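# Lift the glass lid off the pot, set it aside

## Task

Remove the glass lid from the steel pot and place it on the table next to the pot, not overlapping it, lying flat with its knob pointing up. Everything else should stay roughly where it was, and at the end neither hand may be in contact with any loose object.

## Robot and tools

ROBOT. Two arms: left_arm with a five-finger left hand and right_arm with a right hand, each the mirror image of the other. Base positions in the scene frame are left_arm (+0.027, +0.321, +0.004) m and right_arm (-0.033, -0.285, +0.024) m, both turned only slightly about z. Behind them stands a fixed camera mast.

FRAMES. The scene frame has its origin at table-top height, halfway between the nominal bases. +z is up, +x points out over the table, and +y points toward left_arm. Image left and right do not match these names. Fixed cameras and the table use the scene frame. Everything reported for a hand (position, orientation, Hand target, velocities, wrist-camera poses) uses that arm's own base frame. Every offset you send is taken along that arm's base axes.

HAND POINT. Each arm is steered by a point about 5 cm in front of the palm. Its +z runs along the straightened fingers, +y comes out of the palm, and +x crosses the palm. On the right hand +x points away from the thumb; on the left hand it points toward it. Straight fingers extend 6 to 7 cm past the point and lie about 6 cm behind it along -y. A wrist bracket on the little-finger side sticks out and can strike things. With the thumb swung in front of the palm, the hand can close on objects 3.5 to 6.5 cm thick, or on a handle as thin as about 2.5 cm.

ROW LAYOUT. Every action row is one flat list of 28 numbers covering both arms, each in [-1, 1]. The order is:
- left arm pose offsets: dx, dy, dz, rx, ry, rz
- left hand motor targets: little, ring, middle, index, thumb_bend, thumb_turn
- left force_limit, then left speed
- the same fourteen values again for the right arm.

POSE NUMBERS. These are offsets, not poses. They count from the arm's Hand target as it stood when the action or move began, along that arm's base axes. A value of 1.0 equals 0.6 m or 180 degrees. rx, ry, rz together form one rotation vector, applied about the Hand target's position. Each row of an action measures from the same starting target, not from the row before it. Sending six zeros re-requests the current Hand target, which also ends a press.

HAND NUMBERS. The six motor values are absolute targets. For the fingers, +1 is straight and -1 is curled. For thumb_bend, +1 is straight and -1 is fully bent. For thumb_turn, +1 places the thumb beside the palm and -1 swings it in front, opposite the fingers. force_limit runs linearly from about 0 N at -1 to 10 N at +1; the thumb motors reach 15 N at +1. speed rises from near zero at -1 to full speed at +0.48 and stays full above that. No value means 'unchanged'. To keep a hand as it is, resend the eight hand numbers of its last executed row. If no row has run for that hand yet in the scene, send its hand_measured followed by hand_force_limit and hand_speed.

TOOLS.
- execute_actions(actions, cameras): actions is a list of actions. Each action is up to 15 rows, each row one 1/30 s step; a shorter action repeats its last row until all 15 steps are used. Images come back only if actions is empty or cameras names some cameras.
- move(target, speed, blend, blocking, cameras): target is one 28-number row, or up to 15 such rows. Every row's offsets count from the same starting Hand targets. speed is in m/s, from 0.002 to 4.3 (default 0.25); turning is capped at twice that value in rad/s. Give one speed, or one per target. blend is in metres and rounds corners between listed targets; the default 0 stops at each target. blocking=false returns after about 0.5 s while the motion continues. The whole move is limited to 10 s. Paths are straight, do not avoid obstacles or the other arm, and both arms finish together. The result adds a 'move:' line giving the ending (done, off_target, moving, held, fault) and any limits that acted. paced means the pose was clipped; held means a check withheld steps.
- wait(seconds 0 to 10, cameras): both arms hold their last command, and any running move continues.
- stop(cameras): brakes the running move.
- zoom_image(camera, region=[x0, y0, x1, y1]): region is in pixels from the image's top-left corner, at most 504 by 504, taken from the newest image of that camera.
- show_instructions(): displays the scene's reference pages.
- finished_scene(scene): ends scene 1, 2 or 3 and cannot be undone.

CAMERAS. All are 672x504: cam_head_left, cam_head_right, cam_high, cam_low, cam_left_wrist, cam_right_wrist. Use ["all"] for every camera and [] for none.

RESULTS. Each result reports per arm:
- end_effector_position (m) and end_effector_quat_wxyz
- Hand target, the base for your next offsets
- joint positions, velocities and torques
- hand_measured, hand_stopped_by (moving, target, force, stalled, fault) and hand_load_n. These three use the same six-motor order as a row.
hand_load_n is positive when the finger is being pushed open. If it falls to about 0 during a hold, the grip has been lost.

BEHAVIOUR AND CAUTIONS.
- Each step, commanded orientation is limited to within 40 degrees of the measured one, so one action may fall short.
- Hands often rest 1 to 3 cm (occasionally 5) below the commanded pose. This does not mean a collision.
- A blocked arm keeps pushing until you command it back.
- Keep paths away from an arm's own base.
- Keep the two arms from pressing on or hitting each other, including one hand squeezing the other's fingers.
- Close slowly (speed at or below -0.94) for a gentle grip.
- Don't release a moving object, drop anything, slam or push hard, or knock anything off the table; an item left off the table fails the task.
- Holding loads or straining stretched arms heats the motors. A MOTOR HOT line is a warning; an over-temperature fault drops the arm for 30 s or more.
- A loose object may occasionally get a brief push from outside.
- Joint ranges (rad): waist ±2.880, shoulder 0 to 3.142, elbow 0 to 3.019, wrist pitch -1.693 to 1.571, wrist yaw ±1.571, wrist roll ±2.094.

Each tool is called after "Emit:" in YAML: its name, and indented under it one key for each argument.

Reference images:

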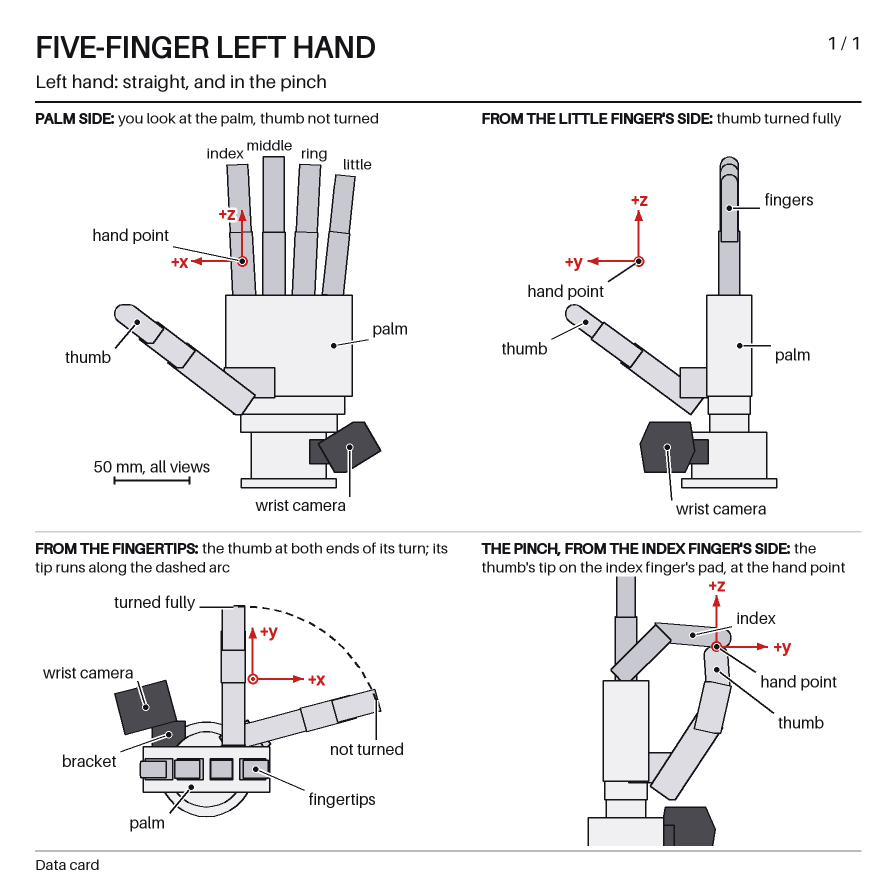

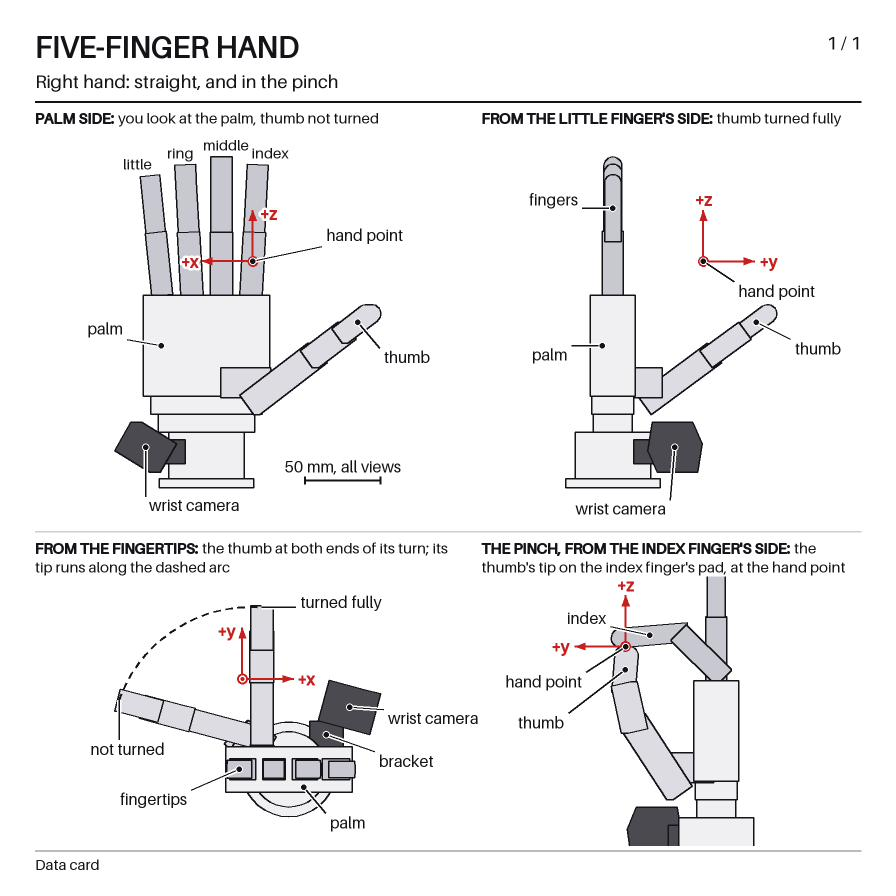

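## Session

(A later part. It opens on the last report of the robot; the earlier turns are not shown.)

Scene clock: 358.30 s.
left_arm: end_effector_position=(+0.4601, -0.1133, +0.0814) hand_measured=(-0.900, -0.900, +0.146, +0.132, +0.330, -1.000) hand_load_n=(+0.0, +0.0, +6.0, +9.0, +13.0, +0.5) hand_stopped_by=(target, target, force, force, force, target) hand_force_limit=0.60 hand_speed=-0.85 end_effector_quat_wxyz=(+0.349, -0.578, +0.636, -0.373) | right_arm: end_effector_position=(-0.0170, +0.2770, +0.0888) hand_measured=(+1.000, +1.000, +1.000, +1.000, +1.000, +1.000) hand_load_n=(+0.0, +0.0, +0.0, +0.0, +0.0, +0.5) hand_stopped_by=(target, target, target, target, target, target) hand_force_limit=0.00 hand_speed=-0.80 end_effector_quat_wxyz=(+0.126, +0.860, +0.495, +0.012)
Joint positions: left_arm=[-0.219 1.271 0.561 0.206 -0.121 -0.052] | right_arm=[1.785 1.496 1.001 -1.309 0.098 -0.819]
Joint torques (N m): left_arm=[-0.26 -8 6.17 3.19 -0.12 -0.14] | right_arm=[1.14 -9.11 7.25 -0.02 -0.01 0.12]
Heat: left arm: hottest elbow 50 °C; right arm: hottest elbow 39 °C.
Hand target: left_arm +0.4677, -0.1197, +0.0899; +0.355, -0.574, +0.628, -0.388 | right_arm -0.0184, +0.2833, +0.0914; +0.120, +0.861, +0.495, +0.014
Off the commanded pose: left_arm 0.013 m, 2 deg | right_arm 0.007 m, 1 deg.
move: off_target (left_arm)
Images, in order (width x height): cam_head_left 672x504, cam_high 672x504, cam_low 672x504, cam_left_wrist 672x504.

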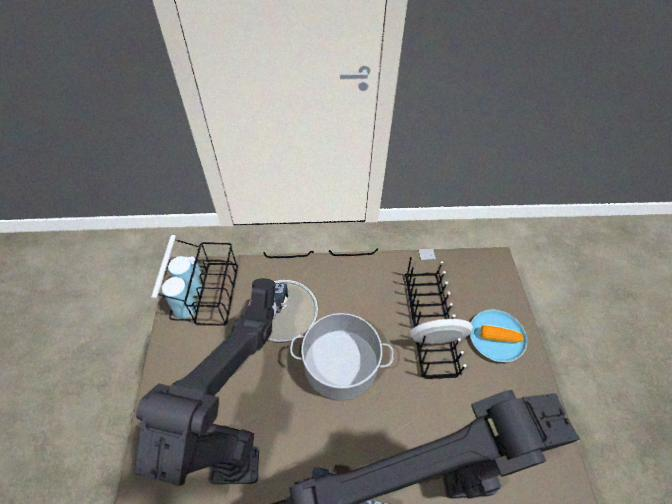

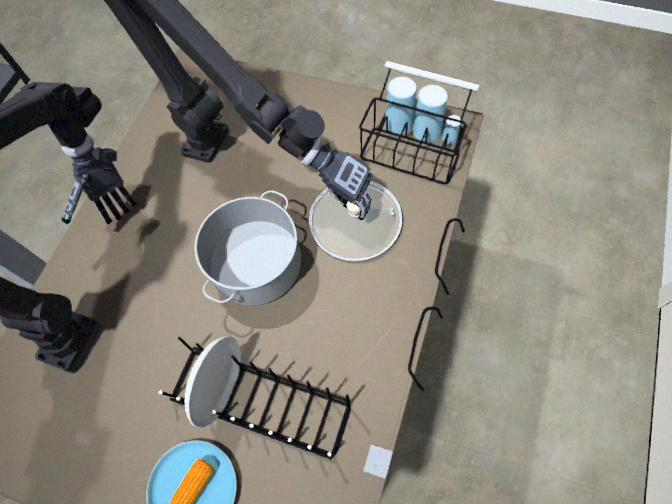

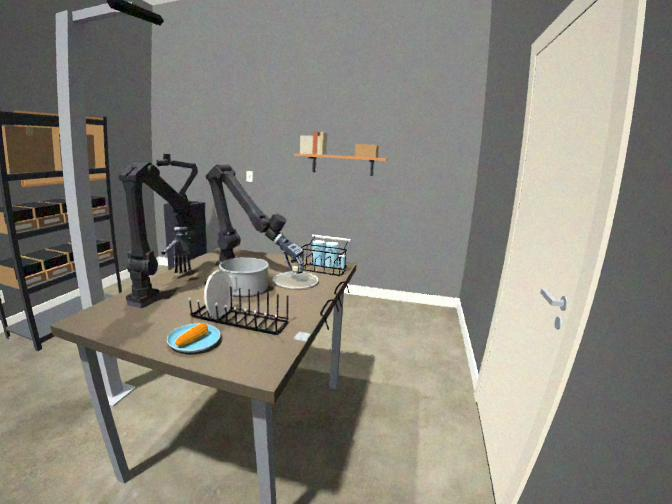

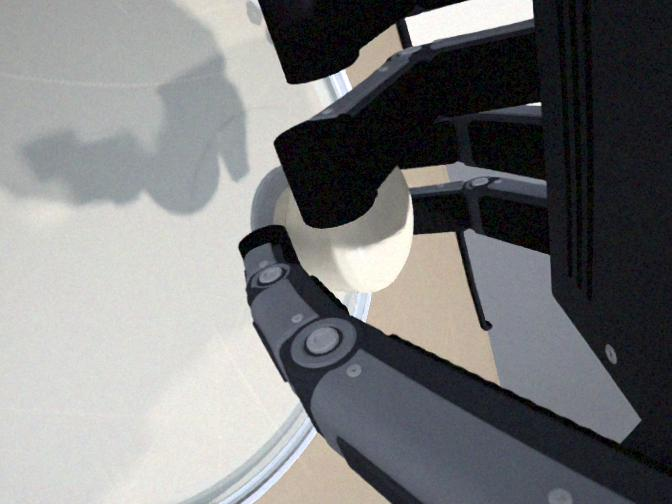

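Emit:
move:
  target: [0, 0, -0.04, 0, 0, 0, -0.9, -0.9, -0.35, -0.35, -0.05, -1, 0.6, -0.85, 0,0,0,0,0,0, 1,1,1,1,1,1,0,-0.8]
  cameras: ["cam_head_left","cam_high","cam_low","cam_left_wrist"]
  speed: 0.04

Emit:
zoom_image:
  camera: "cam_low"
  region: [250, 220, 350, 300]

Scene clock: 373.70 s.
left_arm: end_effector_position=(+0.4713, -0.1158, +0.0789) hand_measured=(-0.900, -0.900, +0.146, +0.132, +0.330, -1.000) hand_load_n=(+0.0, +0.0, +1.5, +5.0, +8.0, +0.0) hand_stopped_by=(target, target, force, force, force, target) hand_force_limit=0.60 hand_speed=-0.85 end_effector_quat_wxyz=(+0.362, -0.571, +0.624, -0.393) | right_arm: end_effector_position=(-0.0170, +0.2770, +0.0888) hand_measured=(+1.000, +1.000, +1.000, +1.000, +1.000, +1.000) hand_load_n=(+0.0, +0.0, +0.0, +0.0, +0.0, +0.0) hand_stopped_by=(target, target, target, target, target, target) hand_force_limit=0.00 hand_speed=-0.80 end_effector_quat_wxyz=(+0.126, +0.860, +0.495, +0.012)
Joint positions: left_arm=[-0.219 1.314 0.546 0.32 -0.121 -0.054] | right_arm=[1.785 1.496 1.001 -1.309 0.098 -0.819]
Joint torques (N m): left_arm=[-0.26 -6.77 4.89 2.43 -0.12 -0.12] | right_arm=[1.14 -9.11 7.25 -0.02 -0.01 0.12]
Heat: left arm: hottest elbow 45 °C; right arm: hottest elbow 39 °C.
Hand target: left_arm +0.4678, -0.1197, +0.0661; +0.355, -0.574, +0.628, -0.388 | right_arm -0.0184, +0.2833, +0.0914; +0.120, +0.861, +0.495, +0.014
Off the commanded pose: left_arm 0.014 m, 1 deg | right_arm 0.007 m, 1 deg.
move: off_target (left_arm)
Images, in order (width x height): cam_head_left 672x504, cam_high 672x504, cam_low 672x504, cam_left_wrist 672x504.

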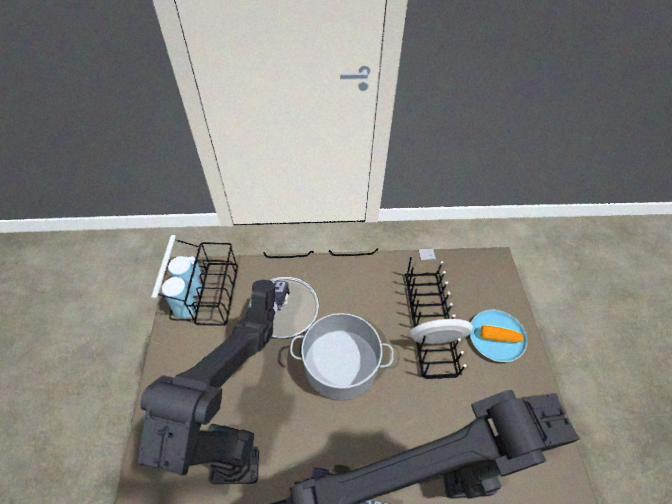

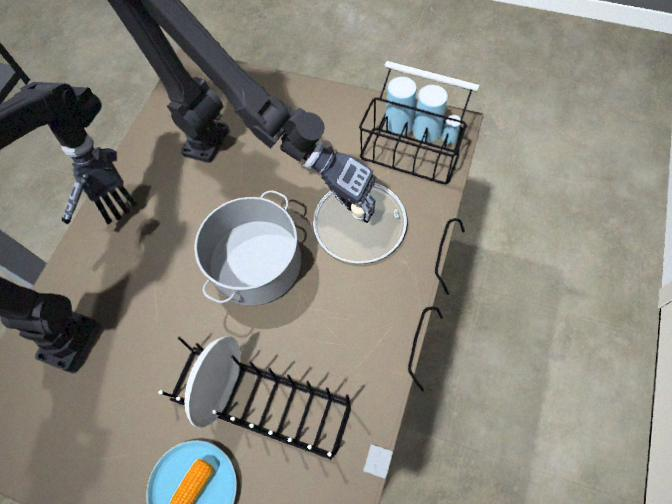

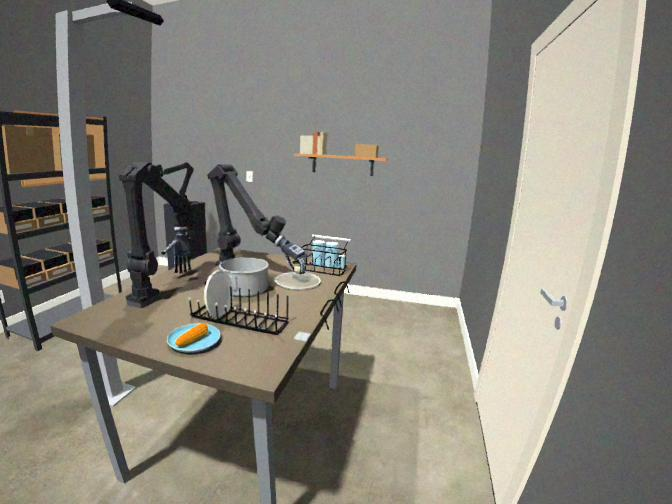

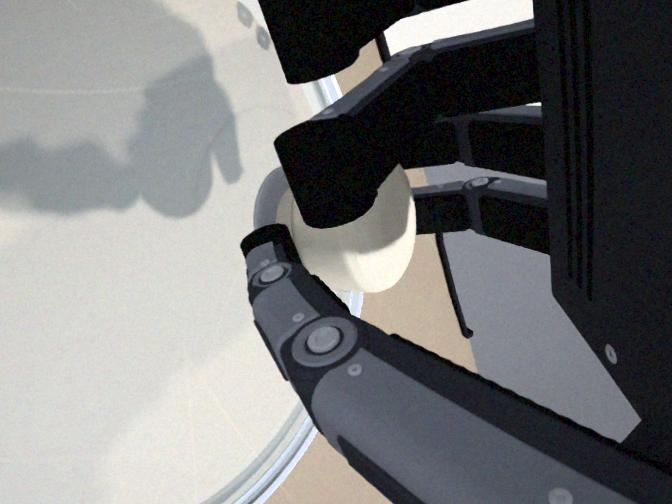

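Scaled by 5.040 from the camera's 672x504 image, which has a finer 960x720 frame.

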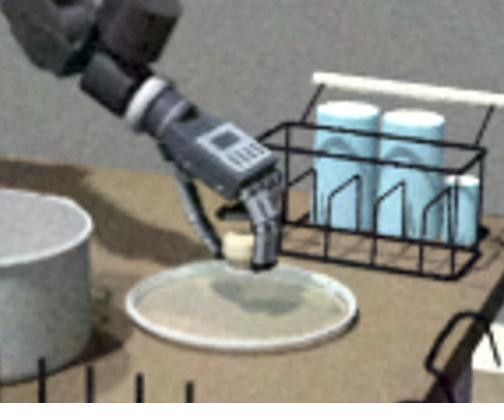

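Emit:
move:
  target:
    - [0.004, 0.0, 0.025, 0, 0, 0, -0.9, -0.9, -0.35, -0.35, -0.05, -1, 0.6, -0.85, 0,0,0,0,0,0, 1,1,1,1,1,1,0,-0.8]
    - [0.004, 0.0, 0.025, 0, 0, 0, -0.9, -0.9, 0.4, 0.4, 0.8, -1, 0.2, -0.7, 0,0,0,0,0,0, 1,1,1,1,1,1,0,-0.8]
  cameras: ["cam_head_left","cam_high","cam_low","cam_left_wrist"]
  speed: 0.04

Emit:
zoom_image:
  camera: "cam_low"
  region: [250, 220, 350, 300]

Scene clock: 381.70 s.
left_arm: end_effector_position=(+0.4675, -0.1154, +0.0796) hand_measured=(-0.900, -0.900, +0.400, +0.400, +0.798, -1.000) hand_load_n=(+0.0, +0.0, +0.0, +0.0, -3.5, -1.0) hand_stopped_by=(target, target, target, target, target, target) hand_force_limit=0.20 hand_speed=-0.70 end_effector_quat_wxyz=(-0.357, +0.576, -0.625, +0.388) | right_arm: end_effector_position=(-0.0170, +0.2770, +0.0888) hand_measured=(+1.000, +1.000, +1.000, +1.000, +1.000, +1.000) hand_load_n=(+0.0, +0.0, +0.0, +0.0, +0.0, +0.0) hand_stopped_by=(target, target, target, target, target, target) hand_force_limit=0.00 hand_speed=-0.80 end_effector_quat_wxyz=(+0.126, +0.860, +0.495, +0.012)
Joint positions: left_arm=[-0.219 1.299 0.549 0.286 -0.121 -0.062] | right_arm=[1.785 1.496 1.001 -1.309 0.098 -0.819]
Joint torques (N m): left_arm=[-0.21 -8.29 6.56 1.54 -0.07 -0.03] | right_arm=[1.14 -9.11 7.27 -0.02 -0.01 0.12]
Heat: left arm: hottest elbow 43 °C; right arm: hottest elbow 39 °C.
Hand target: left_arm +0.4701, -0.1197, +0.0810; -0.355, +0.574, -0.628, +0.388 | right_arm -0.0184, +0.2833, +0.0914; +0.120, +0.861, +0.495, +0.014
Off the commanded pose: left_arm 0.005 m, 0 deg | right_arm 0.007 m, 1 deg.
move: done
Images, in order (width x height): cam_head_left 672x504, cam_high 672x504, cam_low 672x504, cam_left_wrist 672x504.

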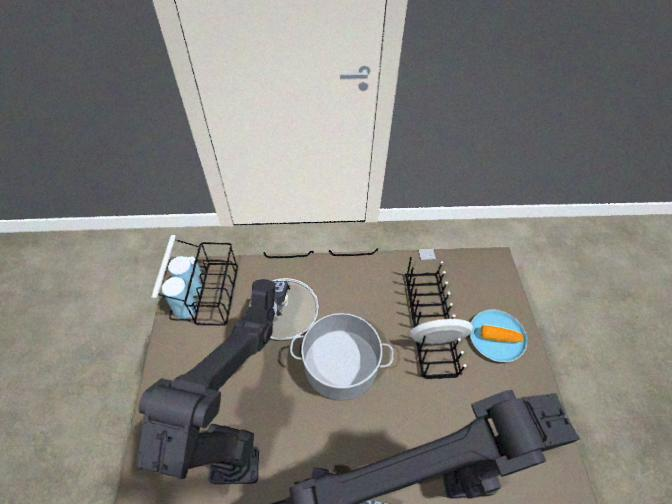

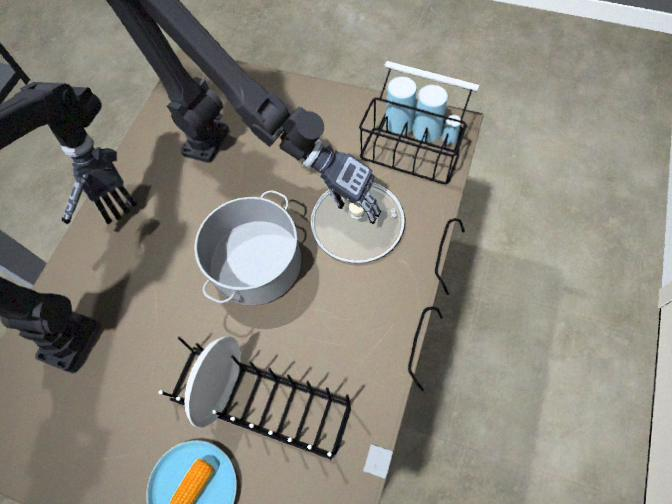

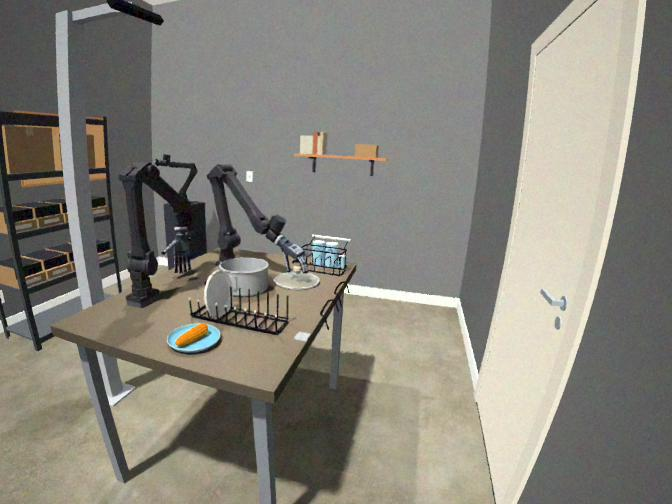

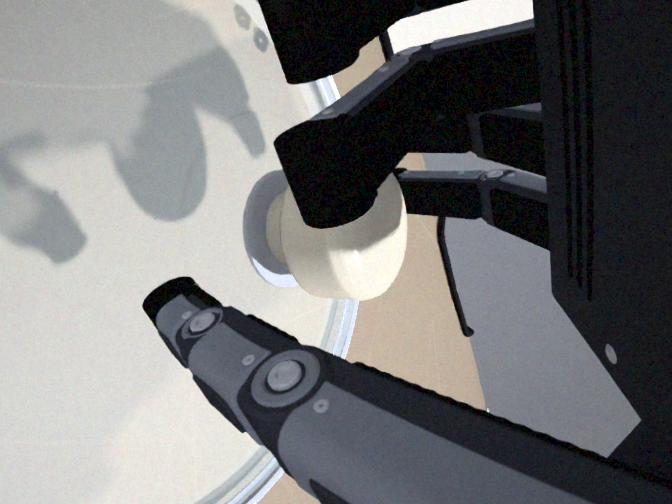

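Scaled by 5.040 from the camera's 672x504 image, which has a finer 960x720 frame.

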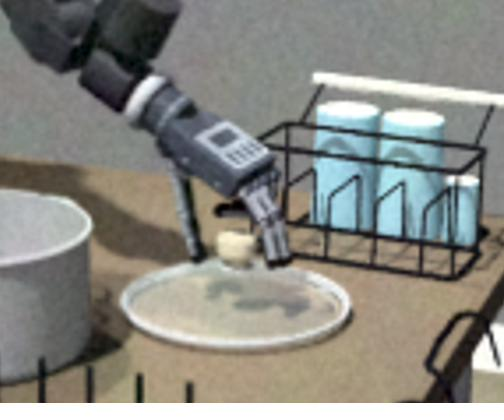

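Emit:
move:
  target:
    - [0.0, 0.0, 0.005, 0, 0, 0, -0.9, -0.9, 0.9, 0.9, 0.7, -1, 0.2, -0.5, 0,0,0,0,0,0, 1,1,1,1,1,1,0,-0.8]
    - [0.02, 0.0, 0.3, 0, 0, 0, -0.9, -0.9, 0.9, 0.9, 0.7, -1, 0.2, -0.5, 0,0,0,0,0,0, 1,1,1,1,1,1,0,-0.8]
    - [-0.2, 0.0, 0.4, 0, 0, 0, -0.9, -0.9, 0.9, 0.9, 0.7, -1, 0.2, -0.5, 0,0,0,0,0,0, 1,1,1,1,1,1,0,-0.8]
  cameras: ["cam_head_left","cam_high","cam_low","cam_left_wrist"]
  speed: [0.1,0.2,0.25]
  blend: [0,0.04,0]

Emit:
zoom_image:
  camera: "cam_low"
  region: [200, 220, 350, 330]

Scene clock: 391.00 s.
left_arm: end_effector_position=(+0.3450, -0.1142, +0.2866) hand_measured=(-0.900, -0.900, +0.900, +0.900, +0.700, -1.000) hand_load_n=(+0.0, +0.0, +0.0, +0.0, +0.0, +0.0) hand_stopped_by=(target, target, target, target, target, target) hand_force_limit=0.20 hand_speed=-0.50 end_effector_quat_wxyz=(+0.346, -0.580, +0.640, -0.366) | right_arm: end_effector_position=(-0.0170, +0.2770, +0.0888) hand_measured=(+1.000, +1.000, +1.000, +1.000, +1.000, +1.000) hand_load_n=(+0.0, +0.5, +0.0, +0.0, +0.0, +0.0) hand_stopped_by=(target, target, target, target, target, target) hand_force_limit=0.00 hand_speed=-0.80 end_effector_quat_wxyz=(+0.126, +0.860, +0.495, +0.012)
Joint positions: left_arm=[-0.339 0.707 0.823 -0.646 -0.227 -0.109] | right_arm=[1.785 1.496 1.001 -1.309 0.098 -0.819]
Joint torques (N m): left_arm=[-0.38 -3.31 11.6 1.73 -0.21 -0.16] | right_arm=[1.14 -9.11 7.25 -0.02 -0.01 0.12]
Heat: left arm: hottest elbow 42 °C; right arm: hottest elbow 39 °C.
Hand target: left_arm +0.3501, -0.1197, +0.3209; +0.355, -0.574, +0.628, -0.388 | right_arm -0.0184, +0.2833, +0.0914; +0.120, +0.861, +0.495, +0.014
Off the commanded pose: left_arm 0.035 m, 3 deg | right_arm 0.007 m, 1 deg.
move: off_target (left_arm)
Images, in order (width x height): cam_head_left 672x504, cam_high 672x504, cam_low 672x504, cam_left_wrist 672x504.

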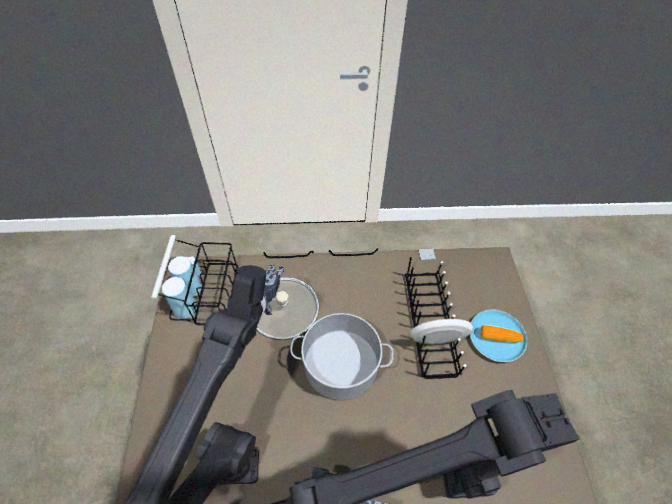

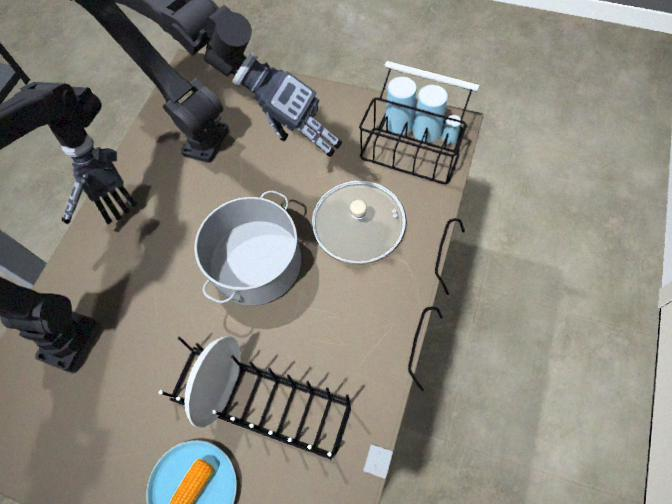

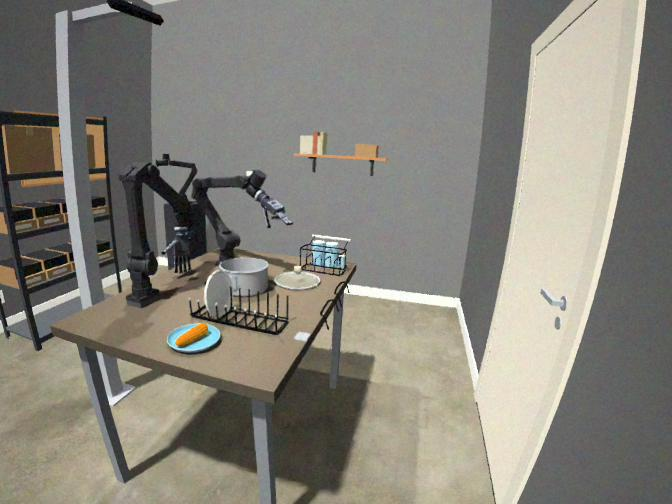

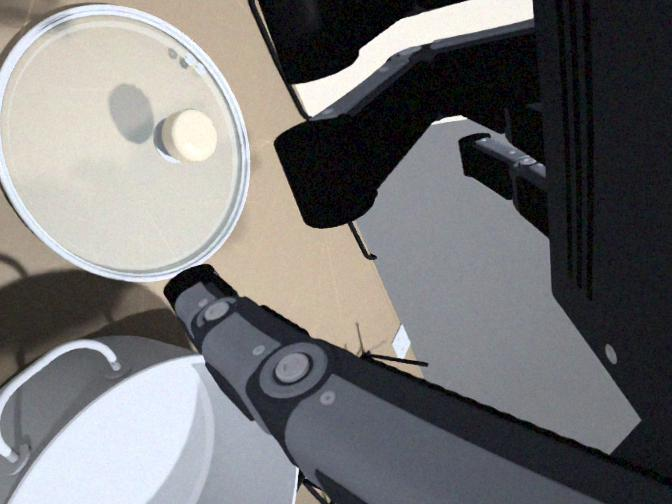

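Scaled by 3.360 from the camera's 672x504 image, which has a finer 960x720 frame.

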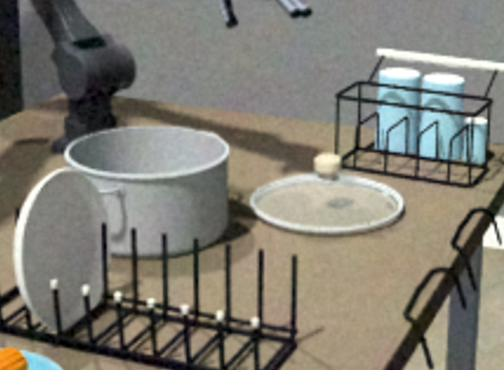

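Emit:
finished_scene:
  scene: 1

The scene is finished: the task was done.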